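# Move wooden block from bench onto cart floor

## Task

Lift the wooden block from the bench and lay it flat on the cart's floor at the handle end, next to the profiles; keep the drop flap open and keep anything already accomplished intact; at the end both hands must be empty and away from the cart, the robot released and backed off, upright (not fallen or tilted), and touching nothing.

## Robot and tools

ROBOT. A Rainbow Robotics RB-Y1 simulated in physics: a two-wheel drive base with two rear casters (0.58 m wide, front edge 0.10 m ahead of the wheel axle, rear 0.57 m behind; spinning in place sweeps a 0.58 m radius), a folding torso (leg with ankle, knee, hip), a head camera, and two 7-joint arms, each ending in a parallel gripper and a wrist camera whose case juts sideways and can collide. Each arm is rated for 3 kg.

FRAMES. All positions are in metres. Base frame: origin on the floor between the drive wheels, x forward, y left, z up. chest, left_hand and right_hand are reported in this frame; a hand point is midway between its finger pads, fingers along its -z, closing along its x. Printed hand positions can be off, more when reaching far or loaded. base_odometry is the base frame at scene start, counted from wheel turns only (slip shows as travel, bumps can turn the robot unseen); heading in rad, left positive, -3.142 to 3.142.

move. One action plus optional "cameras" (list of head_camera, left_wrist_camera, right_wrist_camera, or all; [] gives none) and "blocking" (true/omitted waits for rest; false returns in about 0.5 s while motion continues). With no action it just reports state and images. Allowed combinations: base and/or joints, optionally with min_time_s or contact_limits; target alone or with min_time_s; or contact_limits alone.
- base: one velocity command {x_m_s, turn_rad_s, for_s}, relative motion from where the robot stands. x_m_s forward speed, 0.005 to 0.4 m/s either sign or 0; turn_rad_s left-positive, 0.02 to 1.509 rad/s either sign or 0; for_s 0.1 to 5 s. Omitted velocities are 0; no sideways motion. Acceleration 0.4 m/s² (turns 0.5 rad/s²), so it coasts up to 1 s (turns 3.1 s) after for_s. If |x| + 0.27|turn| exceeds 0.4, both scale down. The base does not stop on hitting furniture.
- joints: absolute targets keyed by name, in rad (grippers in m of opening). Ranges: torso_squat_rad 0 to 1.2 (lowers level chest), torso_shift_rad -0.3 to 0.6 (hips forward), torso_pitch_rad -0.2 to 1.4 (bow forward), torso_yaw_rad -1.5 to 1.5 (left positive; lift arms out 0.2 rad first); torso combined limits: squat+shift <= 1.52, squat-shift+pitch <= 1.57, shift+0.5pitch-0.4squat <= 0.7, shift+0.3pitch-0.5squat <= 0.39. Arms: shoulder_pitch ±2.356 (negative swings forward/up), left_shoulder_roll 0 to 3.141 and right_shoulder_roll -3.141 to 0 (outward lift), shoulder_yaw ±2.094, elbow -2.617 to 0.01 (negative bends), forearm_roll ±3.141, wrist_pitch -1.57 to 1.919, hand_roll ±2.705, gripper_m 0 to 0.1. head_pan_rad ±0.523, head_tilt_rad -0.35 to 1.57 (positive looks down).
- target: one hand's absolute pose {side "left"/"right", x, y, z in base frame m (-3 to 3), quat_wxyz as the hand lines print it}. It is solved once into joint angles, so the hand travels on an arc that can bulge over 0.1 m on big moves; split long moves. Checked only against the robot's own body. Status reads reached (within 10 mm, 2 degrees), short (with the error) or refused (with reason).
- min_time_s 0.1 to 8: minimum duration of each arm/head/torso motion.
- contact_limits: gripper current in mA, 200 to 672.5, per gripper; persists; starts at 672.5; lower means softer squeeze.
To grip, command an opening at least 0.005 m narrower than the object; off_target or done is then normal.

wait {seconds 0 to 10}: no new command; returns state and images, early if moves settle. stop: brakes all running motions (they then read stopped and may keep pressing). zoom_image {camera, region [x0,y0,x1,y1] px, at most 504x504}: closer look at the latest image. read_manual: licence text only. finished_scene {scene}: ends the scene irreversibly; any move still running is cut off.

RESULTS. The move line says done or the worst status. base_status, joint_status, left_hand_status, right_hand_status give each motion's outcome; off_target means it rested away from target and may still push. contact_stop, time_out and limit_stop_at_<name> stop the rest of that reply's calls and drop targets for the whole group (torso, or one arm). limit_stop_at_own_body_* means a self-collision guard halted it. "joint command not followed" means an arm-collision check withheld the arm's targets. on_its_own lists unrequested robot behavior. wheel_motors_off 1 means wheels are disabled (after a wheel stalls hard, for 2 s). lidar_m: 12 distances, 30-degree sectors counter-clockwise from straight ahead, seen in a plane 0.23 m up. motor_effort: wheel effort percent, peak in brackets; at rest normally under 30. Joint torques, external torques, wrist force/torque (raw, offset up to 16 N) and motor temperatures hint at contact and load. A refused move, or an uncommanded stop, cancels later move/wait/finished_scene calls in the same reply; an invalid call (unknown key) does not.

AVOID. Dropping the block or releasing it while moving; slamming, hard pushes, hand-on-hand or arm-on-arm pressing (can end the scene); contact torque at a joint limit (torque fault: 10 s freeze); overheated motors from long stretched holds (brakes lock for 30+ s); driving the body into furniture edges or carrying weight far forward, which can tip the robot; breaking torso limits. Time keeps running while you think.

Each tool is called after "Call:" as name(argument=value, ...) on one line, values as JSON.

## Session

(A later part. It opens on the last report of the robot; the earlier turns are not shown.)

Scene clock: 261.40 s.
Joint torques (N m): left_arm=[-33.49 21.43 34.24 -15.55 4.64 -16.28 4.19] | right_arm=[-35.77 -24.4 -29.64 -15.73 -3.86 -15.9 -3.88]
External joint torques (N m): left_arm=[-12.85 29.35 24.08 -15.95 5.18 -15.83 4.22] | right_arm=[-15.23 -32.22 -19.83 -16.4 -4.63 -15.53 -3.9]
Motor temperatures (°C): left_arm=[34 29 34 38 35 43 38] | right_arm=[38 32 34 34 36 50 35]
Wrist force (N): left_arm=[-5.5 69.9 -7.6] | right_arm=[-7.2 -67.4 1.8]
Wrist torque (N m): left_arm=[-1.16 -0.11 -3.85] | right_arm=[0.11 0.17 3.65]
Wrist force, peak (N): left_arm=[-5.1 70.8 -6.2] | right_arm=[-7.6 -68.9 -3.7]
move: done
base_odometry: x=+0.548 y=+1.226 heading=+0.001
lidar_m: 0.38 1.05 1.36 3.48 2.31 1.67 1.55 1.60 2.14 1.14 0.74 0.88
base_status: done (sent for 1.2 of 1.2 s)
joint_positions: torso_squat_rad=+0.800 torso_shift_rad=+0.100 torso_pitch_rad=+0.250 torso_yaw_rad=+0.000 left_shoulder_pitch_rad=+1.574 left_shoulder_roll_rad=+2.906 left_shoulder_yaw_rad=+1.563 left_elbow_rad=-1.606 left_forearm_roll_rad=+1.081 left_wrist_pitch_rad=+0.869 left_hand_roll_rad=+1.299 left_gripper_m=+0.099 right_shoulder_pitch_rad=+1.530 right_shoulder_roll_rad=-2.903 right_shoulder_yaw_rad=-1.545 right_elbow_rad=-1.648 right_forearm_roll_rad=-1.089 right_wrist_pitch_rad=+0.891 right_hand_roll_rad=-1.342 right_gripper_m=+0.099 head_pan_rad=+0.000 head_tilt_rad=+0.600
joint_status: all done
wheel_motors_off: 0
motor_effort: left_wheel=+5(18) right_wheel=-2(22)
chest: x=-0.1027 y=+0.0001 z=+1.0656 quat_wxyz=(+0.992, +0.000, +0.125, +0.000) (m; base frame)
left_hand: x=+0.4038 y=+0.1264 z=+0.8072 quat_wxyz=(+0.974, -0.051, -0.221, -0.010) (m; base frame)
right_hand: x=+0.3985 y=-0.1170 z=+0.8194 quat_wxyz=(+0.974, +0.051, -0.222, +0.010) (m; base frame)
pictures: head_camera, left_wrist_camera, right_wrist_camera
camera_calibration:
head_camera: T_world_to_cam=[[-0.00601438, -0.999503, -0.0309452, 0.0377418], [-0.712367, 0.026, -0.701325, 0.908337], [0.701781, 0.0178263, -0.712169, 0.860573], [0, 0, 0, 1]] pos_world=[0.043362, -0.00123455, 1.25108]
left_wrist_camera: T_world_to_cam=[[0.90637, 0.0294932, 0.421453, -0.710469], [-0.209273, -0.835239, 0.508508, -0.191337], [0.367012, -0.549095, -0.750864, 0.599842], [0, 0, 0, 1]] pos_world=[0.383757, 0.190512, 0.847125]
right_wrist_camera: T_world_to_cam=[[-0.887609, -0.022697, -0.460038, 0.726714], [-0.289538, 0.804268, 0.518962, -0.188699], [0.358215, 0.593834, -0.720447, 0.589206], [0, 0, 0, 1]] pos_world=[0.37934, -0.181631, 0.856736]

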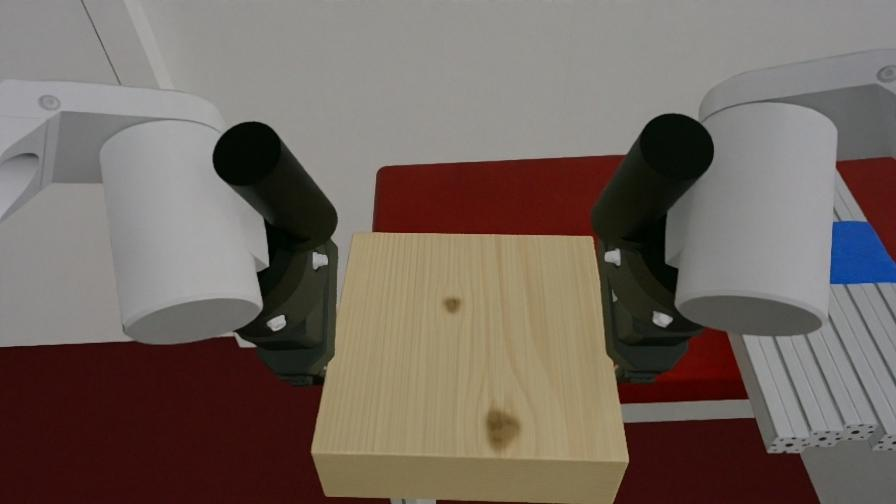

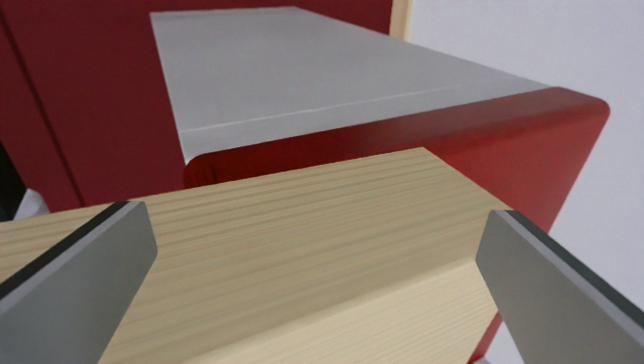

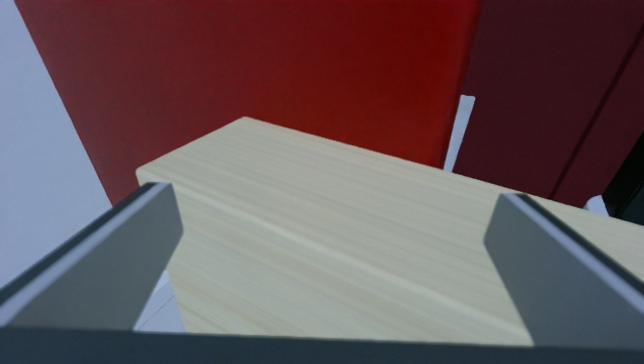

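Call:
move(joints={"left_shoulder_pitch_rad": 1.584, "left_shoulder_roll_rad": 2.8615, "left_shoulder_yaw_rad": 1.564, "left_elbow_rad": -1.625, "left_forearm_roll_rad": 1.092, "left_wrist_pitch_rad": 0.838, "left_hand_roll_rad": 1.267, "right_shoulder_pitch_rad": 1.539, "right_shoulder_roll_rad": -2.8595, "right_shoulder_yaw_rad": -1.5455, "right_elbow_rad": -1.6675, "right_forearm_roll_rad": -1.10, "right_wrist_pitch_rad": 0.86, "right_hand_roll_rad": -1.31}, min_time_s=1.5)

Scene clock: 265.67 s.
Joint torques (N m): left_arm=[-18.61 -8.31 11.06 0.29 -0.53 -0.84 -0.39] | right_arm=[-20.42 10.8 -8.92 0.63 0.49 -0.53 0.14]
External joint torques (N m): left_arm=[1.79 -0.25 0.85 -0.14 -0.01 -0.33 -0.36] | right_arm=[-0.13 2.87 0.94 -0.05 -0.25 -0.11 0.12]
Motor temperatures (°C): left_arm=[34 29 34 38 35 42 38] | right_arm=[38 32 34 33 36 49 35]
Wrist force (N): left_arm=[-1.6 1.6 -6.5] | right_arm=[-3.2 1.1 -3.9]
Wrist torque (N m): left_arm=[-0.29 0.08 0.12] | right_arm=[-0.18 -0.12 -0.11]
Wrist force, peak (N): left_arm=[-5.1 70.9 -8.3] | right_arm=[-6.9 -68.0 1.4]
move: done
base_odometry: x=+0.548 y=+1.226 heading=+0.001
lidar_m: 0.38 1.05 1.35 3.50 2.33 1.67 1.54 1.61 2.13 1.13 0.75 0.90
base_status: not commanded
joint_positions: torso_squat_rad=+0.800 torso_shift_rad=+0.100 torso_pitch_rad=+0.250 torso_yaw_rad=+0.000 left_shoulder_pitch_rad=+1.584 left_shoulder_roll_rad=+2.862 left_shoulder_yaw_rad=+1.564 left_elbow_rad=-1.625 left_forearm_roll_rad=+1.092 left_wrist_pitch_rad=+0.838 left_hand_roll_rad=+1.267 left_gripper_m=+0.099 right_shoulder_pitch_rad=+1.539 right_shoulder_roll_rad=-2.860 right_shoulder_yaw_rad=-1.546 right_elbow_rad=-1.667 right_forearm_roll_rad=-1.100 right_wrist_pitch_rad=+0.860 right_hand_roll_rad=-1.310 right_gripper_m=+0.099 head_pan_rad=+0.000 head_tilt_rad=+0.600
joint_status: all done
wheel_motors_off: 0
motor_effort: left_wheel=+5(28) right_wheel=-6(6)
chest: x=-0.1028 y=+0.0001 z=+1.0656 quat_wxyz=(+0.992, +0.000, +0.125, +0.000) (m; base frame)
left_hand: x=+0.4039 y=+0.1381 z=+0.8098 quat_wxyz=(+0.973, -0.058, -0.223, -0.013) (m; base frame)
right_hand: x=+0.3981 y=-0.1277 z=+0.8214 quat_wxyz=(+0.973, +0.059, -0.223, +0.014) (m; base frame)
pictures: head_camera, left_wrist_camera, right_wrist_camera
camera_calibration:
head_camera: T_world_to_cam=[[-0.00601767, -0.999503, -0.0309439, 0.0377382], [-0.712296, 0.0260033, -0.701398, 0.908386], [0.701854, 0.0178204, -0.712098, 0.860526], [0, 0, 0, 1]] pos_world=[0.043303, -0.00123653, 1.25109]
left_wrist_camera: T_world_to_cam=[[0.905091, 0.0258598, 0.42443, -0.713389], [-0.219251, -0.826849, 0.517928, -0.18767], [0.364333, -0.561829, -0.742704, 0.604395], [0, 0, 0, 1]] pos_world=[0.384334, 0.20284, 0.84887]
right_wrist_camera: T_world_to_cam=[[-0.886715, -0.0265788, -0.461552, 0.727465], [-0.29916, 0.794141, 0.529002, -0.186982], [0.352477, 0.607152, -0.712128, 0.594337], [0, 0, 0, 1]] pos_world=[0.379626, -0.193028, 0.857921]

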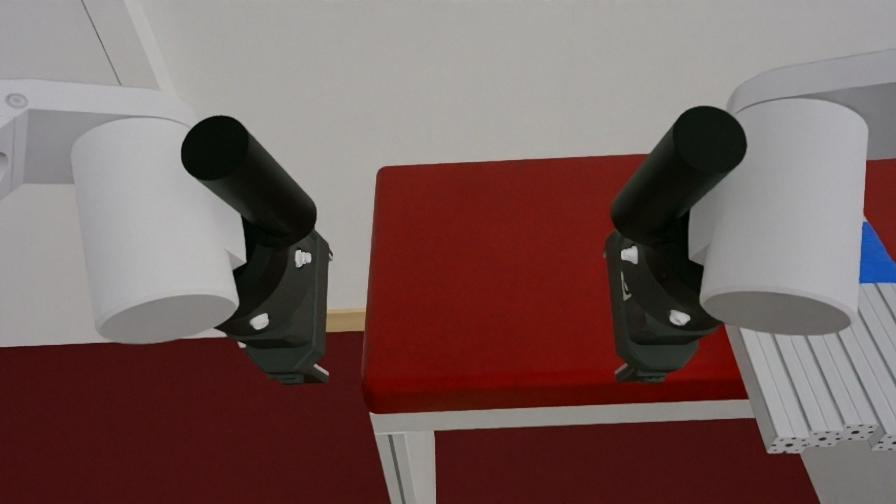

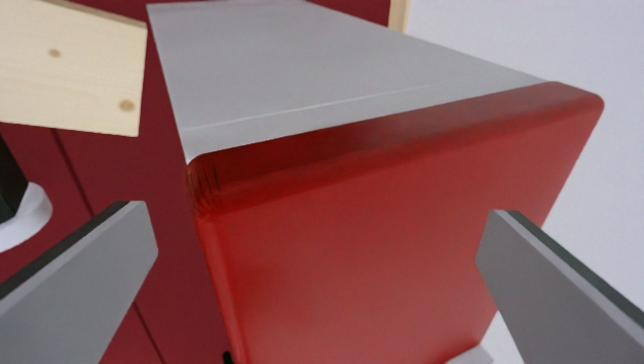

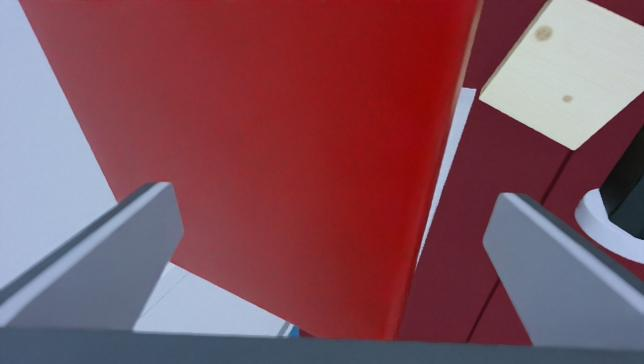

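Call:
move(joints={"head_tilt_rad":1.1}, cameras=["head_camera","left_wrist_camera","right_wrist_camera"])

Scene clock: 282.60 s.
Joint torques (N m): left_arm=[-18.53 -8.43 11.05 0.23 -0.48 -0.91 -0.35] | right_arm=[-20.48 10.48 -8.74 0.48 0.56 -0.47 0.21]
External joint torques (N m): left_arm=[1.86 -0.36 0.84 -0.2 0.04 -0.41 -0.33] | right_arm=[-0.19 2.55 1.11 -0.2 -0.19 -0.05 0.18]
Motor temperatures (°C): left_arm=[33 29 33 37 34 37 38] | right_arm=[37 31 33 32 36 43 34]
Wrist force (N): left_arm=[-1.7 1.9 -6.9] | right_arm=[-3.1 1.1 -4.8]
Wrist torque (N m): left_arm=[-0.34 0.05 0.10] | right_arm=[-0.17 -0.10 -0.08]
Wrist force, peak (N): left_arm=[-1.5 2.0 -7.8] | right_arm=[-3.6 1.0 -5.3]
move: done
base_odometry: x=+0.548 y=+1.226 heading=+0.001
lidar_m: 0.38 1.05 1.36 3.48 2.32 1.66 1.55 1.61 2.14 1.12 0.74 0.88
base_status: not commanded
joint_positions: torso_squat_rad=+0.800 torso_shift_rad=+0.100 torso_pitch_rad=+0.250 torso_yaw_rad=+0.000 left_shoulder_pitch_rad=+1.584 left_shoulder_roll_rad=+2.862 left_shoulder_yaw_rad=+1.564 left_elbow_rad=-1.625 left_forearm_roll_rad=+1.092 left_wrist_pitch_rad=+0.838 left_hand_roll_rad=+1.267 left_gripper_m=+0.099 right_shoulder_pitch_rad=+1.539 right_shoulder_roll_rad=-2.860 right_shoulder_yaw_rad=-1.546 right_elbow_rad=-1.667 right_forearm_roll_rad=-1.100 right_wrist_pitch_rad=+0.860 right_hand_roll_rad=-1.310 right_gripper_m=+0.099 head_pan_rad=+0.000 head_tilt_rad=+1.100
joint_status: all done
wheel_motors_off: 0
motor_effort: left_wheel=+5(6) right_wheel=-5(6)
chest: x=-0.1028 y=+0.0001 z=+1.0656 quat_wxyz=(+0.992, +0.000, +0.125, +0.000) (m; base frame)
left_hand: x=+0.4039 y=+0.1381 z=+0.8098 quat_wxyz=(+0.973, -0.058, -0.223, -0.013) (m; base frame)
right_hand: x=+0.3981 y=-0.1277 z=+0.8214 quat_wxyz=(+0.973, +0.059, -0.223, +0.014) (m; base frame)
pictures: head_camera, left_wrist_camera, right_wrist_camera
camera_calibration:
head_camera: T_world_to_cam=[[-0.0201527, -0.999502, -0.0242683, 0.0289154], [-0.961355, 0.0260383, -0.274079, 0.364577], [0.274575, 0.017807, -0.961401, 1.15949], [0, 0, 0, 1]] pos_world=[0.0327047, -0.00123902, 1.21536]
left_wrist_camera: T_world_to_cam=[[0.905092, 0.0258598, 0.424428, -0.713388], [-0.21925, -0.826849, 0.517928, -0.18767], [0.364331, -0.561829, -0.742705, 0.604395], [0, 0, 0, 1]] pos_world=[0.384335, 0.20284, 0.848869]
right_wrist_camera: T_world_to_cam=[[-0.886716, -0.0265784, -0.461551, 0.727465], [-0.299159, 0.794141, 0.529003, -0.186982], [0.352476, 0.607152, -0.712128, 0.594336], [0, 0, 0, 1]] pos_world=[0.379628, -0.193028, 0.857919]

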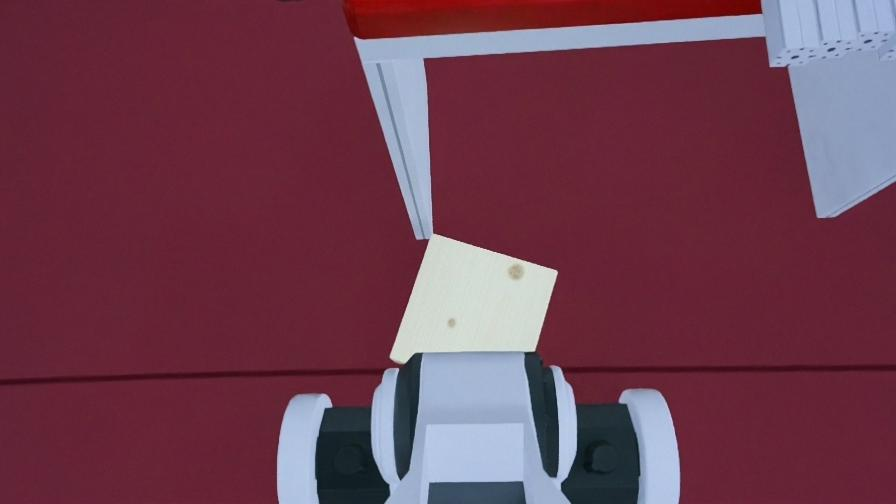

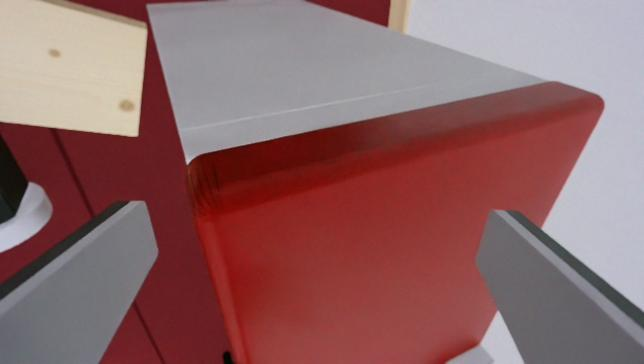

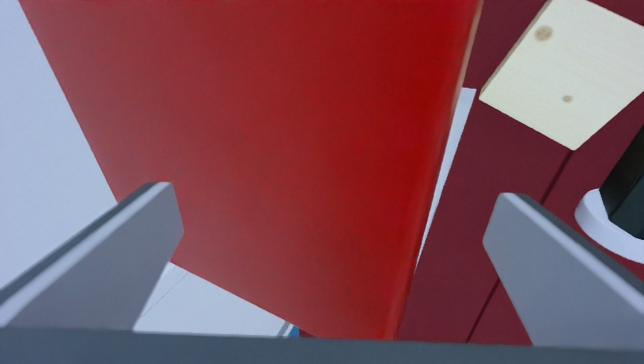

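Call:
move(base={"x_m_s":-0.2,"for_s":1.25}, cameras=[])

Call:
move(base={"turn_rad_s":-0.365,"for_s":2.0}, cameras=["head_camera"])

Scene clock: 303.60 s.
Joint torques (N m): left_arm=[-18.91 -8 10.72 0.72 -0.46 -0.96 -0.31] | right_arm=[-20.36 10.65 -8.97 0.86 0.55 -0.5 0.24]
External joint torques (N m): left_arm=[1.48 0.06 0.51 0.29 0.06 -0.45 -0.29] | right_arm=[-0.07 2.72 0.88 0.18 -0.19 -0.08 0.22]
Motor temperatures (°C): left_arm=[33 29 33 36 34 35 38] | right_arm=[36 31 32 31 35 40 34]
Wrist force (N): left_arm=[-1.5 1.3 -6.9] | right_arm=[-3.3 0.8 -4.6]
Wrist torque (N m): left_arm=[-0.30 0.08 0.13] | right_arm=[-0.13 -0.14 -0.08]
Wrist force, peak (N): left_arm=[-2.0 1.8 -8.0] | right_arm=[-3.9 1.0 -5.1]
move: done
base_odometry: x=+0.295 y=+1.226 heading=+0.000
lidar_m: 0.63 1.28 1.69 4.38 1.97 1.38 1.28 1.34 1.79 2.10 0.92 0.89
base_status: done (sent for 1.27 of 1.27 s)
joint_positions: torso_squat_rad=+0.800 torso_shift_rad=+0.100 torso_pitch_rad=+0.250 torso_yaw_rad=+0.000 left_shoulder_pitch_rad=+1.584 left_shoulder_roll_rad=+2.862 left_shoulder_yaw_rad=+1.564 left_elbow_rad=-1.625 left_forearm_roll_rad=+1.092 left_wrist_pitch_rad=+0.838 left_hand_roll_rad=+1.267 left_gripper_m=+0.099 right_shoulder_pitch_rad=+1.539 right_shoulder_roll_rad=-2.860 right_shoulder_yaw_rad=-1.546 right_elbow_rad=-1.668 right_forearm_roll_rad=-1.100 right_wrist_pitch_rad=+0.860 right_hand_roll_rad=-1.310 right_gripper_m=+0.099 head_pan_rad=+0.000 head_tilt_rad=+1.100
joint_status: not commanded
wheel_motors_off: 0
motor_effort: left_wheel=-10(23) right_wheel=+8(47)
chest: x=-0.1028 y=+0.0001 z=+1.0656 quat_wxyz=(+0.992, +0.000, +0.125, +0.000) (m; base frame)
left_hand: x=+0.4038 y=+0.1381 z=+0.8098 quat_wxyz=(+0.973, -0.058, -0.223, -0.013) (m; base frame)
right_hand: x=+0.3980 y=-0.1277 z=+0.8214 quat_wxyz=(+0.973, +0.059, -0.223, +0.014) (m; base frame)
pictures: none
No camera images: "cameras" was empty.

Scene clock: 306.67 s.
Joint torques (N m): left_arm=[-18.93 -8.06 10.6 0.69 -0.48 -0.85 -0.33] | right_arm=[-20.71 10.38 -9.04 1.02 0.55 -0.41 0.25]
External joint torques (N m): left_arm=[1.47 0 0.39 0.25 0.04 -0.34 -0.31] | right_arm=[-0.42 2.45 0.82 0.34 -0.19 0.01 0.23]
Motor temperatures (°C): left_arm=[33 28 33 36 34 35 38] | right_arm=[36 31 32 31 35 40 34]
Wrist force (N): left_arm=[-1.8 1.6 -7.1] | right_arm=[-3.4 0.5 -5.2]
Wrist torque (N m): left_arm=[-0.30 0.03 0.18] | right_arm=[-0.11 -0.13 -0.07]
Wrist force, peak (N): left_arm=[-2.1 1.8 -7.8] | right_arm=[-3.2 1.1 -5.6]
move: done
base_odometry: x=+0.295 y=+1.226 heading=-0.729
lidar_m: 0.91 1.23 0.62 1.45 2.64 2.59 1.50 1.29 1.29 1.54 2.72 1.22
base_status: done (sent for 2 of 2 s)
joint_positions: torso_squat_rad=+0.800 torso_shift_rad=+0.100 torso_pitch_rad=+0.250 torso_yaw_rad=+0.000 left_shoulder_pitch_rad=+1.584 left_shoulder_roll_rad=+2.861 left_shoulder_yaw_rad=+1.564 left_elbow_rad=-1.625 left_forearm_roll_rad=+1.092 left_wrist_pitch_rad=+0.838 left_hand_roll_rad=+1.267 left_gripper_m=+0.099 right_shoulder_pitch_rad=+1.539 right_shoulder_roll_rad=-2.860 right_shoulder_yaw_rad=-1.546 right_elbow_rad=-1.668 right_forearm_roll_rad=-1.100 right_wrist_pitch_rad=+0.860 right_hand_roll_rad=-1.310 right_gripper_m=+0.099 head_pan_rad=+0.000 head_tilt_rad=+1.100
joint_status: not commanded
wheel_motors_off: 0
motor_effort: left_wheel=+16(43) right_wheel=-2(41)
chest: x=-0.1028 y=+0.0001 z=+1.0656 quat_wxyz=(+0.992, +0.000, +0.125, +0.000) (m; base frame)
left_hand: x=+0.4038 y=+0.1381 z=+0.8098 quat_wxyz=(+0.973, -0.058, -0.223, -0.013) (m; base frame)
right_hand: x=+0.3980 y=-0.1277 z=+0.8214 quat_wxyz=(+0.973, +0.059, -0.223, +0.014) (m; base frame)
pictures: head_camera
camera_calibration:
head_camera: T_world_to_cam=[[-0.0201467, -0.999502, -0.0242705, 0.0289179], [-0.961347, 0.0260336, -0.274105, 0.364593], [0.274601, 0.0178101, -0.961393, 1.15949], [0, 0, 0, 1]] pos_world=[0.032687, -0.00123867, 1.21536]

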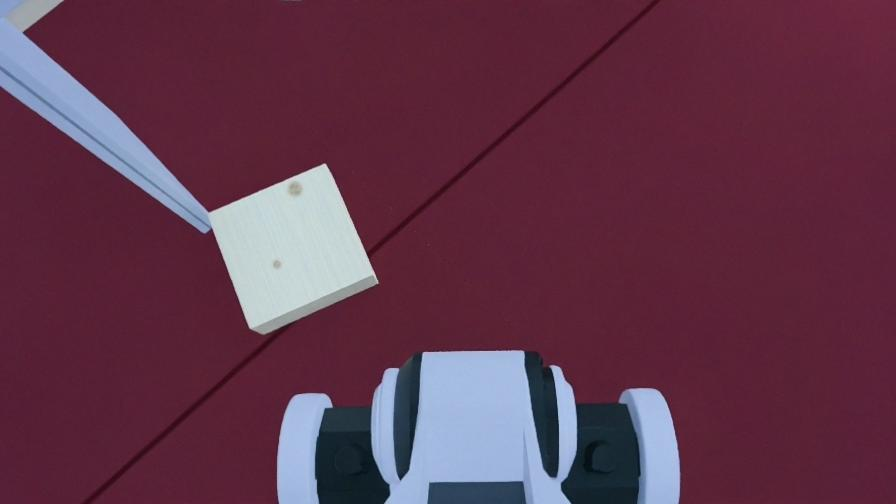

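Call:
move(base={"x_m_s":-0.2,"for_s":1.73}, cameras=[])

Call:
move(base={"turn_rad_s":0.3,"for_s":1.333}, cameras=["head_camera"])

Scene clock: 311.60 s.
Joint torques (N m): left_arm=[-19.08 -8.04 11.05 0.63 -0.56 -0.87 -0.29] | right_arm=[-20.46 10.14 -9.14 0.76 0.71 -0.44 0.14]
External joint torques (N m): left_arm=[1.32 0.03 0.83 0.19 -0.04 -0.36 -0.27] | right_arm=[-0.17 2.21 0.72 0.08 -0.04 -0.02 0.11]
Motor temperatures (°C): left_arm=[32 28 33 36 34 34 37] | right_arm=[36 31 32 31 35 39 34]
Wrist force (N): left_arm=[-1.7 1.7 -7.1] | right_arm=[-3.2 0.8 -4.7]
Wrist torque (N m): left_arm=[-0.29 0.08 0.11] | right_arm=[-0.12 -0.13 -0.09]
Wrist force, peak (N): left_arm=[-1.5 1.5 -8.1] | right_arm=[-3.9 1.0 -5.2]
move: done
base_odometry: x=+0.036 y=+1.457 heading=-0.730
lidar_m: 1.26 0.89 1.46 1.73 3.17 2.11 1.21 1.04 1.04 1.23 2.20 1.55
base_status: done (sent for 1.73 of 1.73 s)
joint_positions: torso_squat_rad=+0.800 torso_shift_rad=+0.100 torso_pitch_rad=+0.250 torso_yaw_rad=+0.000 left_shoulder_pitch_rad=+1.584 left_shoulder_roll_rad=+2.861 left_shoulder_yaw_rad=+1.564 left_elbow_rad=-1.625 left_forearm_roll_rad=+1.092 left_wrist_pitch_rad=+0.838 left_hand_roll_rad=+1.267 left_gripper_m=+0.099 right_shoulder_pitch_rad=+1.539 right_shoulder_roll_rad=-2.860 right_shoulder_yaw_rad=-1.546 right_elbow_rad=-1.668 right_forearm_roll_rad=-1.100 right_wrist_pitch_rad=+0.860 right_hand_roll_rad=-1.310 right_gripper_m=+0.099 head_pan_rad=+0.000 head_tilt_rad=+1.100
joint_status: not commanded
wheel_motors_off: 0
motor_effort: left_wheel=-6(26) right_wheel=+6(39)
chest: x=-0.1028 y=+0.0001 z=+1.0656 quat_wxyz=(+0.992, +0.000, +0.125, +0.000) (m; base frame)
left_hand: x=+0.4038 y=+0.1381 z=+0.8098 quat_wxyz=(+0.973, -0.058, -0.223, -0.013) (m; base frame)
right_hand: x=+0.3980 y=-0.1277 z=+0.8213 quat_wxyz=(+0.973, +0.059, -0.223, +0.014) (m; base frame)
pictures: none
No camera images: "cameras" was empty.

Scene clock: 313.87 s.
Joint torques (N m): left_arm=[-19.09 -7.92 11.03 0.52 -0.42 -0.87 -0.31] | right_arm=[-20.91 10.11 -8.94 0.99 0.45 -0.44 0.11]
External joint torques (N m): left_arm=[1.3 0.15 0.82 0.08 0.1 -0.36 -0.29] | right_arm=[-0.62 2.18 0.91 0.31 -0.3 -0.02 0.08]
Motor temperatures (°C): left_arm=[32 28 33 36 34 34 37] | right_arm=[36 31 32 31 35 39 34]
Wrist force (N): left_arm=[-1.6 1.7 -6.8] | right_arm=[-3.7 0.9 -4.7]
Wrist torque (N m): left_arm=[-0.29 0.12 0.14] | right_arm=[-0.12 -0.17 -0.05]
Wrist force, peak (N): left_arm=[-1.6 1.5 -8.3] | right_arm=[-2.9 1.2 -5.4]
move: done
base_odometry: x=+0.036 y=+1.458 heading=-0.331
lidar_m: 0.89 1.48 1.62 2.59 2.66 1.37 1.05 1.04 1.15 1.81 1.78 1.25
base_status: done (sent for 1.33 of 1.33 s)
joint_positions: torso_squat_rad=+0.800 torso_shift_rad=+0.100 torso_pitch_rad=+0.250 torso_yaw_rad=+0.000 left_shoulder_pitch_rad=+1.584 left_shoulder_roll_rad=+2.861 left_shoulder_yaw_rad=+1.564 left_elbow_rad=-1.625 left_forearm_roll_rad=+1.092 left_wrist_pitch_rad=+0.838 left_hand_roll_rad=+1.267 left_gripper_m=+0.099 right_shoulder_pitch_rad=+1.539 right_shoulder_roll_rad=-2.860 right_shoulder_yaw_rad=-1.546 right_elbow_rad=-1.668 right_forearm_roll_rad=-1.100 right_wrist_pitch_rad=+0.860 right_hand_roll_rad=-1.310 right_gripper_m=+0.099 head_pan_rad=+0.000 head_tilt_rad=+1.100
joint_status: not commanded
wheel_motors_off: 0
motor_effort: left_wheel=-2(28) right_wheel=+17(39)
chest: x=-0.1028 y=+0.0001 z=+1.0656 quat_wxyz=(+0.992, +0.000, +0.125, +0.000) (m; base frame)
left_hand: x=+0.4038 y=+0.1381 z=+0.8098 quat_wxyz=(+0.973, -0.058, -0.223, -0.013) (m; base frame)
right_hand: x=+0.3980 y=-0.1277 z=+0.8213 quat_wxyz=(+0.973, +0.059, -0.223, +0.014) (m; base frame)
pictures: head_camera
camera_calibration:
head_camera: T_world_to_cam=[[-0.0201527, -0.999502, -0.0242728, 0.0289186], [-0.961347, 0.02604, -0.274105, 0.364592], [0.274601, 0.0178106, -0.961393, 1.15949], [0, 0, 0, 1]] pos_world=[0.0326867, -0.00124092, 1.21536]

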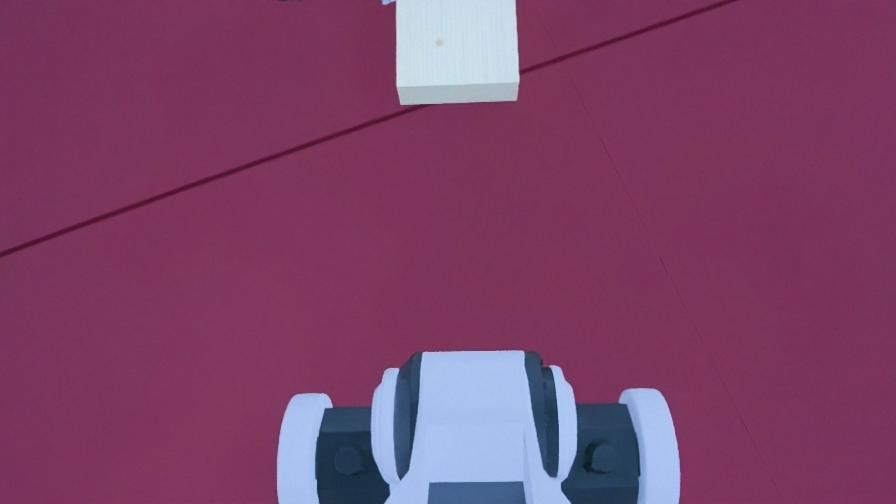

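Call:
move(joints={"left_shoulder_pitch_rad":0,"left_shoulder_roll_rad":1.9,"left_shoulder_yaw_rad":0,"left_elbow_rad":-1.6,"left_forearm_roll_rad":0,"left_wrist_pitch_rad":0,"left_hand_roll_rad":0,"right_shoulder_pitch_rad":0,"right_shoulder_roll_rad":-1.9,"right_shoulder_yaw_rad":0,"right_elbow_rad":-1.6,"right_forearm_roll_rad":0,"right_wrist_pitch_rad":0,"right_hand_roll_rad":0,"left_gripper_m":0,"right_gripper_m":0}, cameras=[])

Call:
move(base={"x_m_s":0.2,"for_s":2.0}, joints={"left_shoulder_pitch_rad":-0.5,"left_shoulder_roll_rad":1.0,"left_elbow_rad":-0.8,"right_shoulder_pitch_rad":-0.5,"right_shoulder_roll_rad":-1.0,"right_elbow_rad":-0.8}, cameras=["head_camera"])

Scene clock: 322.93 s.
Joint torques (N m): left_arm=[-11.16 16.16 13.15 3.62 0.24 0.55 0.34] | right_arm=[-12.98 -18.53 -11.45 4.22 -0.51 0.78 -0.37]
External joint torques (N m): left_arm=[0.01 -1.31 1.74 0.03 0.15 -0.04 0.31] | right_arm=[-2.26 -1.09 -0.47 0.78 -0.38 0.21 -0.35]
Motor temperatures (°C): left_arm=[32 28 32 36 34 34 37] | right_arm=[36 31 32 31 35 39 34]
Wrist force (N): left_arm=[3.3 -5.2 -2.9] | right_arm=[1.7 6.9 -0.7]
Wrist torque (N m): left_arm=[0.18 0.34 0.04] | right_arm=[-0.42 0.18 -0.09]
Wrist force, peak (N): left_arm=[-4.0 0.3 -7.4] | right_arm=[2.9 7.7 -1.0]
move: done
base_odometry: x=+0.036 y=+1.458 heading=-0.331
lidar_m: 0.89 1.45 1.63 2.57 2.65 1.33 1.06 1.04 1.15 1.81 1.77 1.26
base_status: not commanded
joint_positions: torso_squat_rad=+0.800 torso_shift_rad=+0.100 torso_pitch_rad=+0.250 torso_yaw_rad=+0.000 left_shoulder_pitch_rad=+0.000 left_shoulder_roll_rad=+1.900 left_shoulder_yaw_rad=+0.000 left_elbow_rad=-1.600 left_forearm_roll_rad=+0.000 left_wrist_pitch_rad=+0.000 left_hand_roll_rad=+0.000 left_gripper_m=+0.000 right_shoulder_pitch_rad=+0.000 right_shoulder_roll_rad=-1.900 right_shoulder_yaw_rad=+0.000 right_elbow_rad=-1.600 right_forearm_roll_rad=+0.000 right_wrist_pitch_rad=+0.000 right_hand_roll_rad=+0.000 right_gripper_m=+0.000 head_pan_rad=+0.000 head_tilt_rad=+1.100
joint_status: all done
wheel_motors_off: 0
motor_effort: left_wheel=-1(3) right_wheel=+19(20)
chest: x=-0.1028 y=+0.0001 z=+1.0656 quat_wxyz=(+0.992, +0.000, +0.125, +0.000) (m; base frame)
left_hand: x=+0.4426 y=+0.4971 z=+1.1066 quat_wxyz=(+0.454, +0.490, -0.363, -0.650) (m; base frame)
right_hand: x=+0.4425 y=-0.4971 z=+1.1063 quat_wxyz=(+0.454, -0.489, -0.363, +0.650) (m; base frame)
pictures: none
No camera images: "cameras" was empty.

Scene clock: 325.80 s.
Joint torques (N m): left_arm=[-11.56 19.43 8.31 -4.79 0.27 -1.36 0.3] | right_arm=[-12.19 -23.89 -6.69 -4.95 -0.33 -0.92 -0.26]
External joint torques (N m): left_arm=[0.8 -2.42 1.36 0.69 0.17 -0.27 0.32] | right_arm=[-0.34 -2.13 -0.14 0.23 -0.41 0.11 -0.28]
Motor temperatures (°C): left_arm=[32 28 32 36 34 34 37] | right_arm=[35 31 32 31 35 39 34]
Wrist force (N): left_arm=[-2.8 -4.5 -2.8] | right_arm=[-3.8 6.7 -0.5]
Wrist torque (N m): left_arm=[0.10 -0.07 0.09] | right_arm=[-0.53 -0.18 -0.10]
Wrist force, peak (N): left_arm=[4.0 -5.9 -3.0] | right_arm=[-4.6 7.9 -0.6]
move: done
base_odometry: x=+0.415 y=+1.328 heading=-0.330
lidar_m: 1.12 0.49 1.22 1.90 3.55 1.80 1.43 1.41 1.56 2.46 1.27 0.89
base_status: done (sent for 2 of 2 s)
joint_positions: torso_squat_rad=+0.800 torso_shift_rad=+0.100 torso_pitch_rad=+0.250 torso_yaw_rad=+0.000 left_shoulder_pitch_rad=-0.500 left_shoulder_roll_rad=+1.000 left_shoulder_yaw_rad=+0.000 left_elbow_rad=-0.800 left_forearm_roll_rad=+0.000 left_wrist_pitch_rad=+0.000 left_hand_roll_rad=+0.000 left_gripper_m=+0.000 right_shoulder_pitch_rad=-0.500 right_shoulder_roll_rad=-1.000 right_shoulder_yaw_rad=+0.000 right_elbow_rad=-0.800 right_forearm_roll_rad=+0.000 right_wrist_pitch_rad=+0.000 right_hand_roll_rad=+0.000 right_gripper_m=+0.000 head_pan_rad=+0.000 head_tilt_rad=+1.100
joint_status: all done
wheel_motors_off: 0
motor_effort: left_wheel=+6(35) right_wheel=-5(43)
chest: x=-0.1027 y=+0.0001 z=+1.0656 quat_wxyz=(+0.992, +0.000, +0.125, +0.000) (m; base frame)
left_hand: x=+0.4267 y=+0.6762 z=+0.8847 quat_wxyz=(+0.752, +0.421, -0.466, -0.201) (m; base frame)
right_hand: x=+0.4266 y=-0.6760 z=+0.8843 quat_wxyz=(+0.752, -0.420, -0.466, +0.201) (m; base frame)
pictures: head_camera
camera_calibration:
head_camera: T_world_to_cam=[[-0.0201517, -0.999502, -0.024299, 0.0289356], [-0.961383, 0.0260439, -0.27398, 0.364509], [0.274476, 0.0178395, -0.961428, 1.15949], [0, 0, 0, 1]] pos_world=[0.0327627, -0.00125678, 1.21534]

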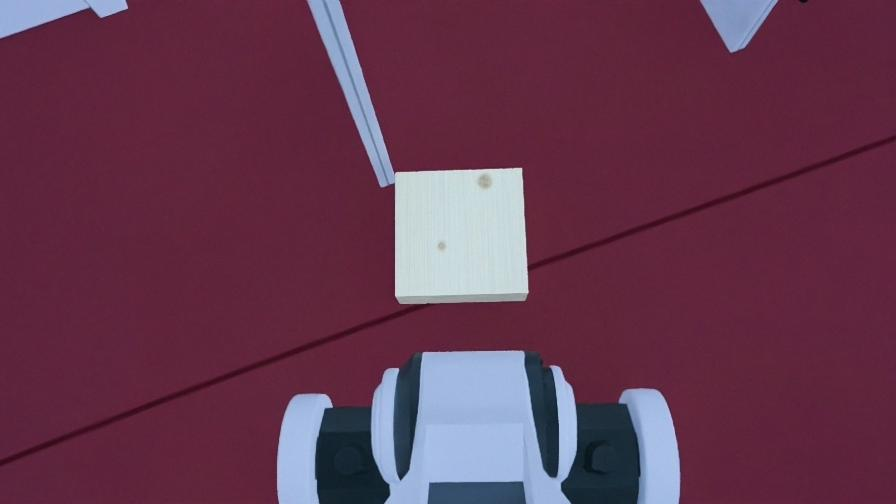

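Call:
move(joints={"torso_squat_rad":1.05,"torso_shift_rad":0.46,"torso_pitch_rad":0.98,"head_tilt_rad":0.5,"left_shoulder_pitch_rad":-0.8,"right_shoulder_pitch_rad":-0.8}, cameras=["head_camera"])

Scene clock: 344.97 s.
Joint torques (N m): left_arm=[-3.67 17.26 7.58 -2.73 0.24 -1.04 0.24] | right_arm=[-2.9 -20.3 -6.21 -2.5 -0.41 -0.55 -0.26]
External joint torques (N m): left_arm=[0.16 -2.32 1.31 0.05 0.16 -0.33 0.25] | right_arm=[0.59 -0.74 -0.18 0.09 -0.45 0.1 -0.27]
Motor temperatures (°C): left_arm=[32 29 32 36 34 34 37] | right_arm=[35 31 32 31 35 38 34]
Wrist force (N): left_arm=[-1.0 -3.0 -5.8] | right_arm=[-2.1 5.8 -2.9]
Wrist torque (N m): left_arm=[-0.06 0.10 0.09] | right_arm=[-0.43 -0.02 -0.07]
Wrist force, peak (N): left_arm=[-1.3 -4.5 -6.0] | right_arm=[-5.0 6.9 0.4]
move: done
base_odometry: x=+0.415 y=+1.328 heading=-0.331
lidar_m: 1.13 0.50 1.25 1.90 3.58 1.80 1.42 1.42 1.56 2.45 1.27 0.91
base_status: not commanded
joint_positions: torso_squat_rad=+1.050 torso_shift_rad=+0.460 torso_pitch_rad=+0.979 torso_yaw_rad=+0.000 left_shoulder_pitch_rad=-0.800 left_shoulder_roll_rad=+1.000 left_shoulder_yaw_rad=+0.000 left_elbow_rad=-0.800 left_forearm_roll_rad=+0.000 left_wrist_pitch_rad=+0.000 left_hand_roll_rad=+0.000 left_gripper_m=+0.000 right_shoulder_pitch_rad=-0.800 right_shoulder_roll_rad=-1.000 right_shoulder_yaw_rad=+0.000 right_elbow_rad=-0.800 right_forearm_roll_rad=+0.000 right_wrist_pitch_rad=+0.000 right_hand_roll_rad=+0.000 right_gripper_m=+0.000 head_pan_rad=+0.000 head_tilt_rad=+0.500
joint_status: all done
wheel_motors_off: 0
motor_effort: left_wheel=-1(14) right_wheel=+0(9)
chest: x=+0.1835 y=+0.0000 z=+0.7652 quat_wxyz=(+0.883, +0.000, +0.470, +0.000) (m; base frame)
left_hand: x=+0.6268 y=+0.6157 z=+0.3240 quat_wxyz=(+0.839, +0.324, -0.311, -0.306) (m; base frame)
right_hand: x=+0.6267 y=-0.6156 z=+0.3239 quat_wxyz=(+0.840, -0.324, -0.311, +0.306) (m; base frame)
pictures: head_camera
camera_calibration:
head_camera: T_world_to_cam=[[-0.0231554, -0.999501, -0.0214812, 0.0258884], [-0.988664, 0.0260822, -0.147863, 0.536287], [0.14835, 0.0178139, -0.988775, 0.740299], [0, 0, 0, 1]] pos_world=[0.420983, -0.00129968, 0.811842]

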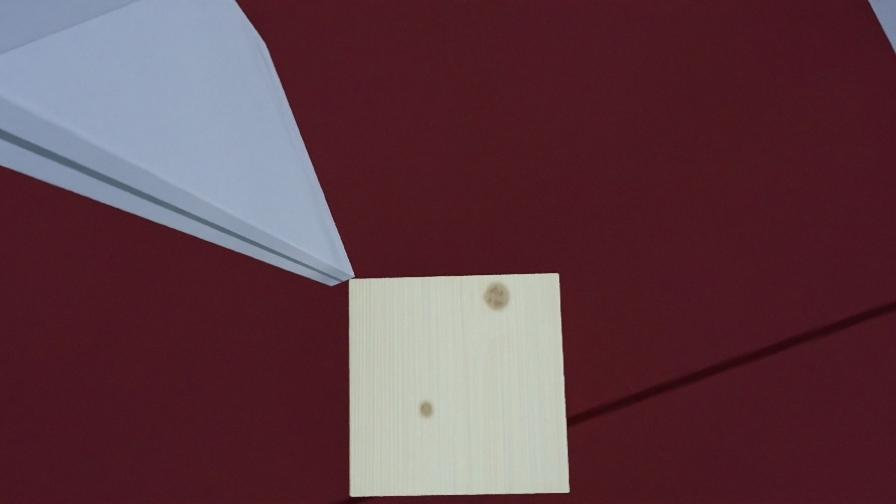

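Call:
move(base={"x_m_s":0.1,"for_s":0.55}, cameras=[])

Call:
move(target={"side":"left","x":0.327,"y":0.2,"z":0.082,"quat_wxyz":[0.9982,-0.06,0,0]}, min_time_s=3, cameras=["head_camera","left_wrist_camera"])

Call:
move(target={"side":"right","x":0.327,"y":-0.2,"z":0.095,"quat_wxyz":[0.9982,0.06,0,0]}, min_time_s=3, cameras=["head_camera","right_wrist_camera"])

Scene clock: 351.00 s.
Joint torques (N m): left_arm=[-3.65 17 7.62 -2.52 0.32 -0.99 0.2] | right_arm=[-3.02 -20.32 -6.42 -2.58 -0.32 -0.6 -0.37]
External joint torques (N m): left_arm=[0.18 -2.58 1.35 0.26 0.23 -0.27 0.21] | right_arm=[0.47 -0.76 -0.39 0.01 -0.36 0.06 -0.38]
Motor temperatures (°C): left_arm=[32 29 32 36 34 34 37] | right_arm=[35 31 32 31 35 38 34]
Wrist force (N): left_arm=[-1.1 -4.0 -5.3] | right_arm=[-2.4 6.2 -3.6]
Wrist torque (N m): left_arm=[0.08 0.10 0.06] | right_arm=[-0.48 -0.08 -0.07]
Wrist force, peak (N): left_arm=[-1.3 -4.5 -5.8] | right_arm=[-2.5 6.4 -3.7]
move: done
base_odometry: x=+0.468 y=+1.309 heading=-0.331
lidar_m: 1.07 0.44 1.19 1.83 3.70 1.87 1.49 1.47 1.61 2.54 1.22 0.86
base_status: done (sent for 0.57 of 0.57 s)
joint_positions: torso_squat_rad=+1.050 torso_shift_rad=+0.460 torso_pitch_rad=+0.979 torso_yaw_rad=+0.000 left_shoulder_pitch_rad=-0.800 left_shoulder_roll_rad=+1.000 left_shoulder_yaw_rad=+0.000 left_elbow_rad=-0.800 left_forearm_roll_rad=+0.000 left_wrist_pitch_rad=+0.000 left_hand_roll_rad=+0.000 left_gripper_m=+0.000 right_shoulder_pitch_rad=-0.800 right_shoulder_roll_rad=-1.000 right_shoulder_yaw_rad=+0.000 right_elbow_rad=-0.800 right_forearm_roll_rad=+0.000 right_wrist_pitch_rad=+0.000 right_hand_roll_rad=+0.000 right_gripper_m=+0.000 head_pan_rad=+0.000 head_tilt_rad=+0.500
joint_status: not commanded
wheel_motors_off: 0
motor_effort: left_wheel=-3(21) right_wheel=+0(24)
chest: x=+0.1835 y=+0.0000 z=+0.7652 quat_wxyz=(+0.883, +0.000, +0.470, +0.000) (m; base frame)
left_hand: x=+0.6269 y=+0.6157 z=+0.3241 quat_wxyz=(+0.839, +0.324, -0.311, -0.306) (m; base frame)
right_hand: x=+0.6267 y=-0.6156 z=+0.3240 quat_wxyz=(+0.840, -0.324, -0.311, +0.306) (m; base frame)
pictures: none
No camera images: "cameras" was empty.

Scene clock: 354.33 s.
Joint torques (N m): left_arm=[-0.1 1.41 0.82 -4.37 0.23 -0.11 0.19] | right_arm=[-3.07 -20.67 -6.1 -2.54 -0.31 -0.64 -0.25]
External joint torques (N m): left_arm=[0.68 -1.57 -0.15 -0.5 0.12 0.08 0.19] | right_arm=[0.42 -1.11 -0.07 0.05 -0.35 0.02 -0.26]
Motor temperatures (°C): left_arm=[32 29 32 36 34 34 37] | right_arm=[35 31 32 30 35 38 34]
Wrist force (N): left_arm=[1.2 1.9 -7.5] | right_arm=[-2.1 5.9 -2.7]
Wrist torque (N m): left_arm=[-0.34 0.25 0.11] | right_arm=[-0.44 -0.04 -0.11]
Wrist force, peak (N): left_arm=[1.5 2.1 -8.2] | right_arm=[-2.6 6.5 -3.3]
move: done
base_odometry: x=+0.468 y=+1.309 heading=-0.331
lidar_m: 1.06 0.44 1.20 1.82 3.69 1.86 1.48 1.46 1.62 2.55 1.24 0.86
base_status: not commanded
joint_positions: torso_squat_rad=+1.050 torso_shift_rad=+0.460 torso_pitch_rad=+0.979 torso_yaw_rad=+0.000 left_shoulder_pitch_rad=-0.766 left_shoulder_roll_rad=+0.433 left_shoulder_yaw_rad=-0.509 left_elbow_rad=-0.916 left_forearm_roll_rad=+0.419 left_wrist_pitch_rad=+0.520 left_hand_roll_rad=+0.457 left_gripper_m=+0.000 right_shoulder_pitch_rad=-0.800 right_shoulder_roll_rad=-1.000 right_shoulder_yaw_rad=+0.000 right_elbow_rad=-0.800 right_forearm_roll_rad=+0.000 right_wrist_pitch_rad=+0.000 right_hand_roll_rad=+0.000 right_gripper_m=+0.000 head_pan_rad=+0.000 head_tilt_rad=+0.500
joint_status: all done
wheel_motors_off: 0
motor_effort: left_wheel=-2(4) right_wheel=+4(4)
chest: x=+0.1835 y=+0.0000 z=+0.7652 quat_wxyz=(+0.883, +0.000, +0.470, +0.000) (m; base frame)
left_hand: x=+0.3272 y=+0.2002 z=+0.0822 quat_wxyz=(+0.998, -0.060, +0.000, +0.000) (m; base frame)
left_hand_status: reached (checked arc, planned for 3.0 s): 0 mm and 0.0 deg off.
right_hand: x=+0.6267 y=-0.6156 z=+0.3240 quat_wxyz=(+0.840, -0.324, -0.311, +0.306) (m; base frame)
pictures: head_camera, left_wrist_camera
camera_calibration:
head_camera: T_world_to_cam=[[-0.0231527, -0.999501, -0.0214851, 0.0258904], [-0.988655, 0.0260811, -0.14792, 0.536304], [0.148406, 0.0178167, -0.988766, 0.740298], [0, 0, 0, 1]] pos_world=[0.420955, -0.00129952, 0.811867]
left_wrist_camera: T_world_to_cam=[[0.999601, 0.0258112, -0.0114577, -0.331832], [0.0277894, -0.826868, 0.56171, 0.139265], [0.0050244, -0.561804, -0.827255, 0.251328], [0, 0, 0, 1]] pos_world=[0.326567, 0.264916, 0.125883]

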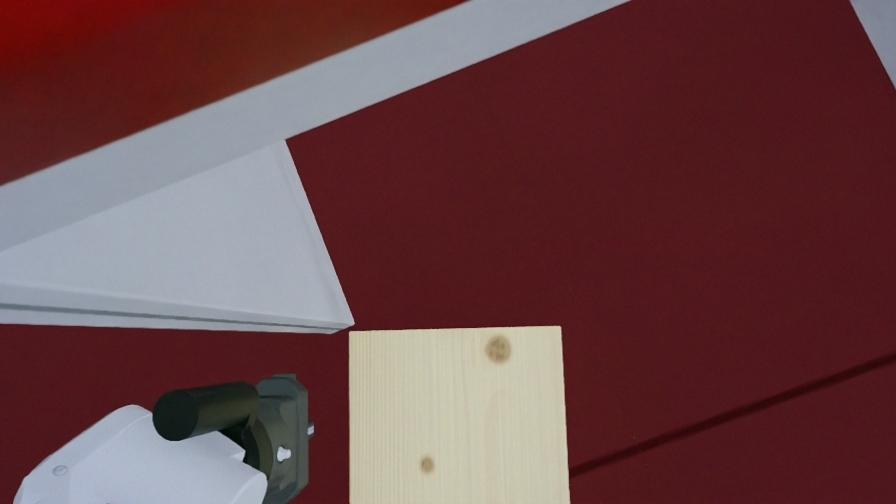

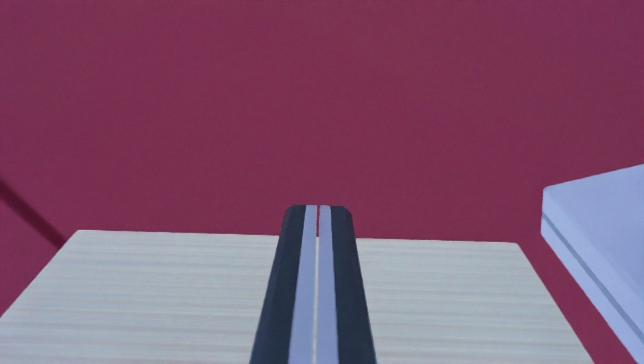

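Scene clock: 357.67 s.
Joint torques (N m): left_arm=[0.04 1.33 0.64 -4.39 0.32 -0.05 0.24] | right_arm=[1.71 -2.23 0.06 -4.64 -0.3 0.07 -0.35]
External joint torques (N m): left_arm=[0.82 -1.65 -0.33 -0.52 0.21 0.14 0.24] | right_arm=[1.82 1.38 1.2 -0.61 -0.33 0.21 -0.36]
Motor temperatures (°C): left_arm=[31 29 32 36 34 34 37] | right_arm=[35 31 32 30 35 38 34]
Wrist force (N): left_arm=[1.2 1.6 -7.7] | right_arm=[-0.6 1.0 -5.2]
Wrist torque (N m): left_arm=[-0.31 0.25 0.06] | right_arm=[-0.12 0.04 -0.05]
Wrist force, peak (N): left_arm=[0.9 0.7 -8.7] | right_arm=[-3.1 5.6 -3.7]
move: done
base_odometry: x=+0.468 y=+1.309 heading=-0.331
lidar_m: 1.07 0.45 1.20 1.83 3.68 1.86 1.48 1.47 1.62 2.54 1.23 0.85
base_status: not commanded
joint_positions: torso_squat_rad=+1.050 torso_shift_rad=+0.460 torso_pitch_rad=+0.979 torso_yaw_rad=+0.000 left_shoulder_pitch_rad=-0.766 left_shoulder_roll_rad=+0.433 left_shoulder_yaw_rad=-0.509 left_elbow_rad=-0.916 left_forearm_roll_rad=+0.419 left_wrist_pitch_rad=+0.520 left_hand_roll_rad=+0.457 left_gripper_m=+0.000 right_shoulder_pitch_rad=-0.715 right_shoulder_roll_rad=-0.465 right_shoulder_yaw_rad=+0.502 right_elbow_rad=-1.045 right_forearm_roll_rad=-0.382 right_wrist_pitch_rad=+0.585 right_hand_roll_rad=-0.502 right_gripper_m=+0.000 head_pan_rad=+0.000 head_tilt_rad=+0.500
joint_status: all done
wheel_motors_off: 0
motor_effort: left_wheel=-3(4) right_wheel=+2(4)
chest: x=+0.1835 y=+0.0000 z=+0.7652 quat_wxyz=(+0.883, +0.000, +0.470, +0.000) (m; base frame)
left_hand: x=+0.3271 y=+0.2002 z=+0.0822 quat_wxyz=(+0.998, -0.060, +0.000, +0.000) (m; base frame)
right_hand: x=+0.3273 y=-0.2003 z=+0.0950 quat_wxyz=(+0.998, +0.060, +0.000, +0.000) (m; base frame)
right_hand_status: reached (checked arc, planned for 3.0 s): 0 mm and 0.0 deg off.
pictures: head_camera, right_wrist_camera
camera_calibration:
head_camera: T_world_to_cam=[[-0.0231542, -0.999501, -0.0214832, 0.0258892], [-0.98867, 0.0260805, -0.14782, 0.536244], [0.148307, 0.0178172, -0.988781, 0.740299], [0, 0, 0, 1]] pos_world=[0.420977, -0.00129926, 0.811818]
right_wrist_camera: T_world_to_cam=[[-0.999224, -0.0256118, -0.0299276, 0.323502], [-0.0385129, 0.794713, 0.605763, 0.141295], [0.00826915, 0.606445, -0.795082, 0.266472], [0, 0, 0, 1]] pos_world=[0.326489, -0.265603, 0.135957]

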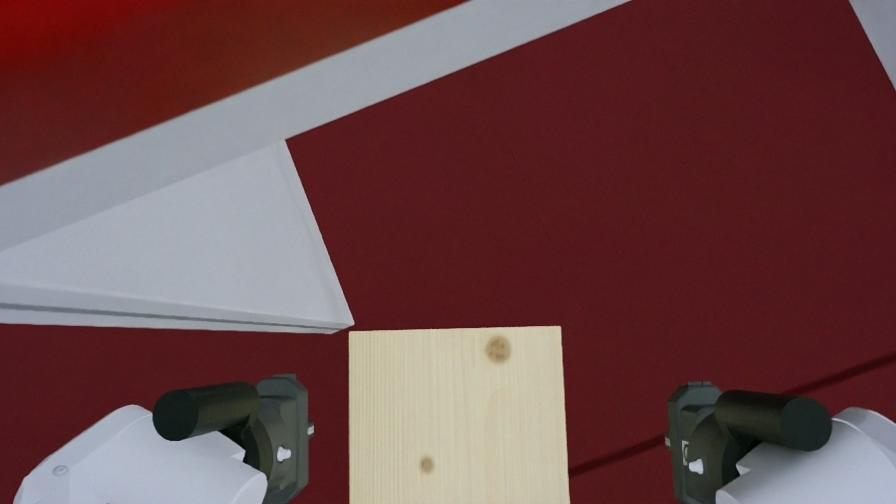

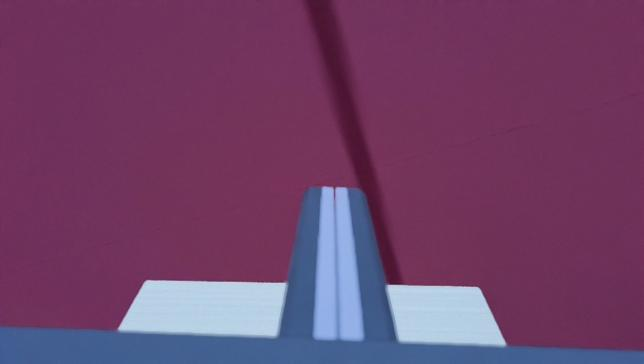

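Call:
move(target={"side":"left","x":0.322,"y":0.155,"z":0.06,"quat_wxyz":[0.9982,-0.06,0,0]}, min_time_s=2, cameras=["left_wrist_camera"])

Call:
move(target={"side":"right","x":0.329,"y":-0.15,"z":0.073,"quat_wxyz":[0.9982,0.06,0,0]}, min_time_s=2, cameras=["head_camera","right_wrist_camera"])

Scene clock: 371.47 s.
Joint torques (N m): left_arm=[-5.91 -4.89 -0.53 -5.38 0.3 -2.07 0.31] | right_arm=[1.63 -1.89 -0.07 -4.43 -0.38 0.02 -0.23]
External joint torques (N m): left_arm=[-3.72 -5.08 -0.81 -2.41 0.22 -1.88 0.32] | right_arm=[1.74 1.72 1.07 -0.4 -0.41 0.16 -0.23]
Motor temperatures (°C): left_arm=[31 28 32 36 34 33 37] | right_arm=[34 31 32 30 35 38 34]
Wrist force (N): left_arm=[-2.2 9.1 -4.3] | right_arm=[-0.4 1.3 -5.2]
Wrist torque (N m): left_arm=[-0.21 0.24 0.01] | right_arm=[-0.15 0.06 -0.09]
Wrist force, peak (N): left_arm=[-1.8 9.8 -4.4] | right_arm=[-0.3 1.1 -6.0]
move: done
base_odometry: x=+0.468 y=+1.309 heading=-0.331
lidar_m: 1.09 0.43 1.20 1.83 3.69 1.87 1.48 1.45 1.63 2.55 1.24 0.85
base_status: not commanded
joint_positions: torso_squat_rad=+1.050 torso_shift_rad=+0.460 torso_pitch_rad=+0.979 torso_yaw_rad=+0.000 left_shoulder_pitch_rad=-0.905 left_shoulder_roll_rad=+0.273 left_shoulder_yaw_rad=-0.523 left_elbow_rad=-0.605 left_forearm_roll_rad=+0.346 left_wrist_pitch_rad=+0.395 left_hand_roll_rad=+0.493 left_gripper_m=+0.000 right_shoulder_pitch_rad=-0.715 right_shoulder_roll_rad=-0.465 right_shoulder_yaw_rad=+0.502 right_elbow_rad=-1.045 right_forearm_roll_rad=-0.382 right_wrist_pitch_rad=+0.585 right_hand_roll_rad=-0.502 right_gripper_m=+0.000 head_pan_rad=+0.000 head_tilt_rad=+0.500
joint_status: all done
wheel_motors_off: 0
motor_effort: left_wheel=-2(4) right_wheel=+3(4)
chest: x=+0.1835 y=+0.0000 z=+0.7652 quat_wxyz=(+0.883, +0.000, +0.470, +0.000) (m; base frame)
left_hand: x=+0.3213 y=+0.1565 z=+0.0606 quat_wxyz=(+0.998, -0.058, +0.000, +0.000) (m; base frame)
left_hand_status: reached (checked arc, planned for 2.0 s): 2 mm and 0.2 deg off.
right_hand: x=+0.3273 y=-0.2002 z=+0.0950 quat_wxyz=(+0.998, +0.060, +0.000, +0.000) (m; base frame)
pictures: left_wrist_camera
camera_calibration:
left_wrist_camera: T_world_to_cam=[[0.99958, 0.0262268, -0.0122922, -0.32512], [0.0286142, -0.828343, 0.55949, 0.115569], [0.00449151, -0.559607, -0.828746, 0.208843], [0, 0, 0, 1]] pos_world=[0.320739, 0.221127, 0.104422]

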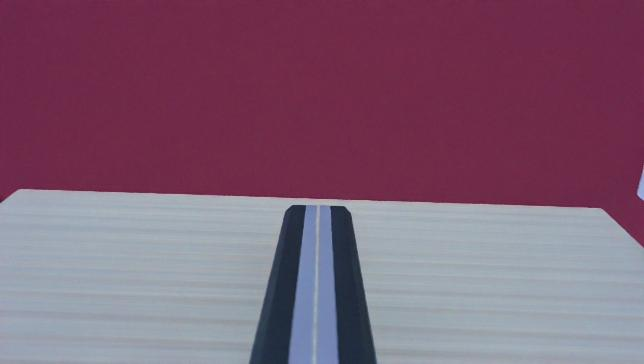

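Scene clock: 373.80 s.
Joint torques (N m): left_arm=[-5.52 -4.69 -0.08 -5.61 0.35 -2.02 0.34] | right_arm=[-2.75 1.05 0.61 -2.62 0.2 -0.14 -0.4]
External joint torques (N m): left_arm=[-3.33 -4.88 -0.37 -2.64 0.27 -1.83 0.34] | right_arm=[-0.94 1.81 1.03 0.93 0.16 0.01 -0.4]
Motor temperatures (°C): left_arm=[31 28 32 36 34 33 37] | right_arm=[34 31 32 30 35 38 34]
Wrist force (N): left_arm=[-1.3 9.5 -4.1] | right_arm=[-0.6 0.6 -5.6]
Wrist torque (N m): left_arm=[-0.15 0.30 0.02] | right_arm=[-0.12 0.06 -0.06]
Wrist force, peak (N): left_arm=[-1.4 9.4 -5.0] | right_arm=[-0.1 1.3 -5.9]
move: done
base_odometry: x=+0.468 y=+1.309 heading=-0.331
lidar_m: 1.07 0.44 1.19 1.84 3.68 1.86 1.49 1.47 1.62 2.55 1.24 0.86
base_status: not commanded
joint_positions: torso_squat_rad=+1.050 torso_shift_rad=+0.460 torso_pitch_rad=+0.979 torso_yaw_rad=+0.000 left_shoulder_pitch_rad=-0.905 left_shoulder_roll_rad=+0.273 left_shoulder_yaw_rad=-0.523 left_elbow_rad=-0.605 left_forearm_roll_rad=+0.346 left_wrist_pitch_rad=+0.395 left_hand_roll_rad=+0.493 left_gripper_m=+0.000 right_shoulder_pitch_rad=-0.850 right_shoulder_roll_rad=-0.307 right_shoulder_yaw_rad=+0.520 right_elbow_rad=-0.782 right_forearm_roll_rad=-0.287 right_wrist_pitch_rad=+0.503 right_hand_roll_rad=-0.556 right_gripper_m=+0.000 head_pan_rad=+0.000 head_tilt_rad=+0.500
joint_status: all done
wheel_motors_off: 0
motor_effort: left_wheel=-2(3) right_wheel=+2(3)
chest: x=+0.1835 y=+0.0000 z=+0.7652 quat_wxyz=(+0.883, +0.000, +0.470, +0.000) (m; base frame)
left_hand: x=+0.3213 y=+0.1565 z=+0.0606 quat_wxyz=(+0.998, -0.058, +0.000, +0.000) (m; base frame)
right_hand: x=+0.3289 y=-0.1504 z=+0.0731 quat_wxyz=(+0.998, +0.060, +0.000, +0.000) (m; base frame)
right_hand_status: reached (checked arc, planned for 2.0 s): 0 mm and 0.0 deg off.
pictures: head_camera, right_wrist_camera
camera_calibration:
head_camera: T_world_to_cam=[[-0.0230626, -0.9995, -0.0216166, 0.0259749], [-0.988673, 0.0260096, -0.147817, 0.536242], [0.148305, 0.0179627, -0.988778, 0.740298], [0, 0, 0, 1]] pos_world=[0.420977, -0.00128321, 0.811818]
right_wrist_camera: T_world_to_cam=[[-0.999242, -0.0252973, -0.0295885, 0.325816], [-0.0380567, 0.794766, 0.605722, 0.114814], [0.00819278, 0.606389, -0.795126, 0.218803], [0, 0, 0, 1]] pos_world=[0.328146, -0.215688, 0.114071]

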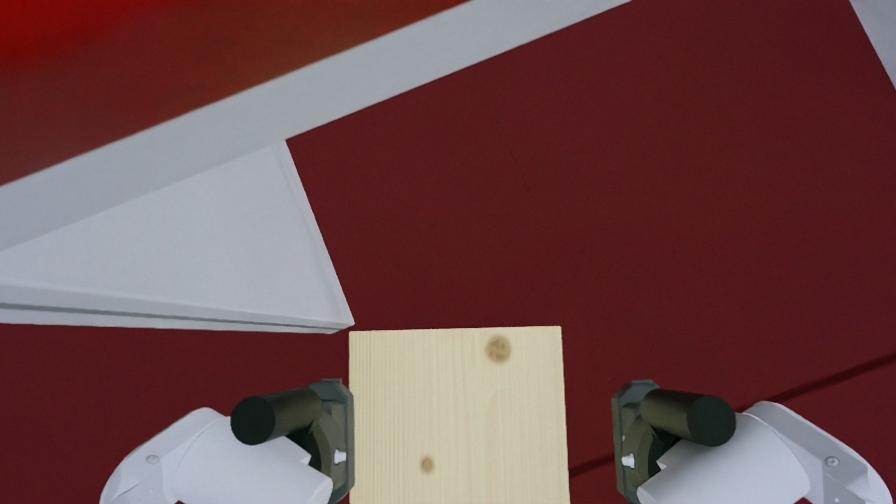

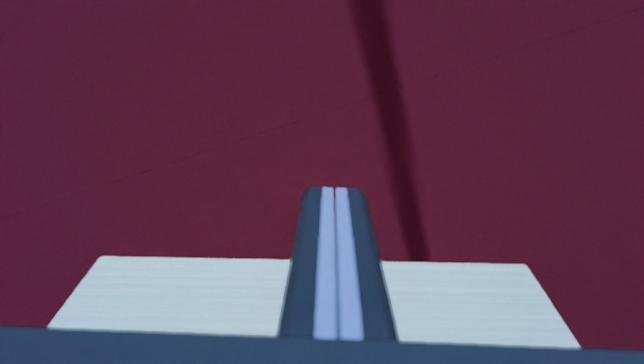

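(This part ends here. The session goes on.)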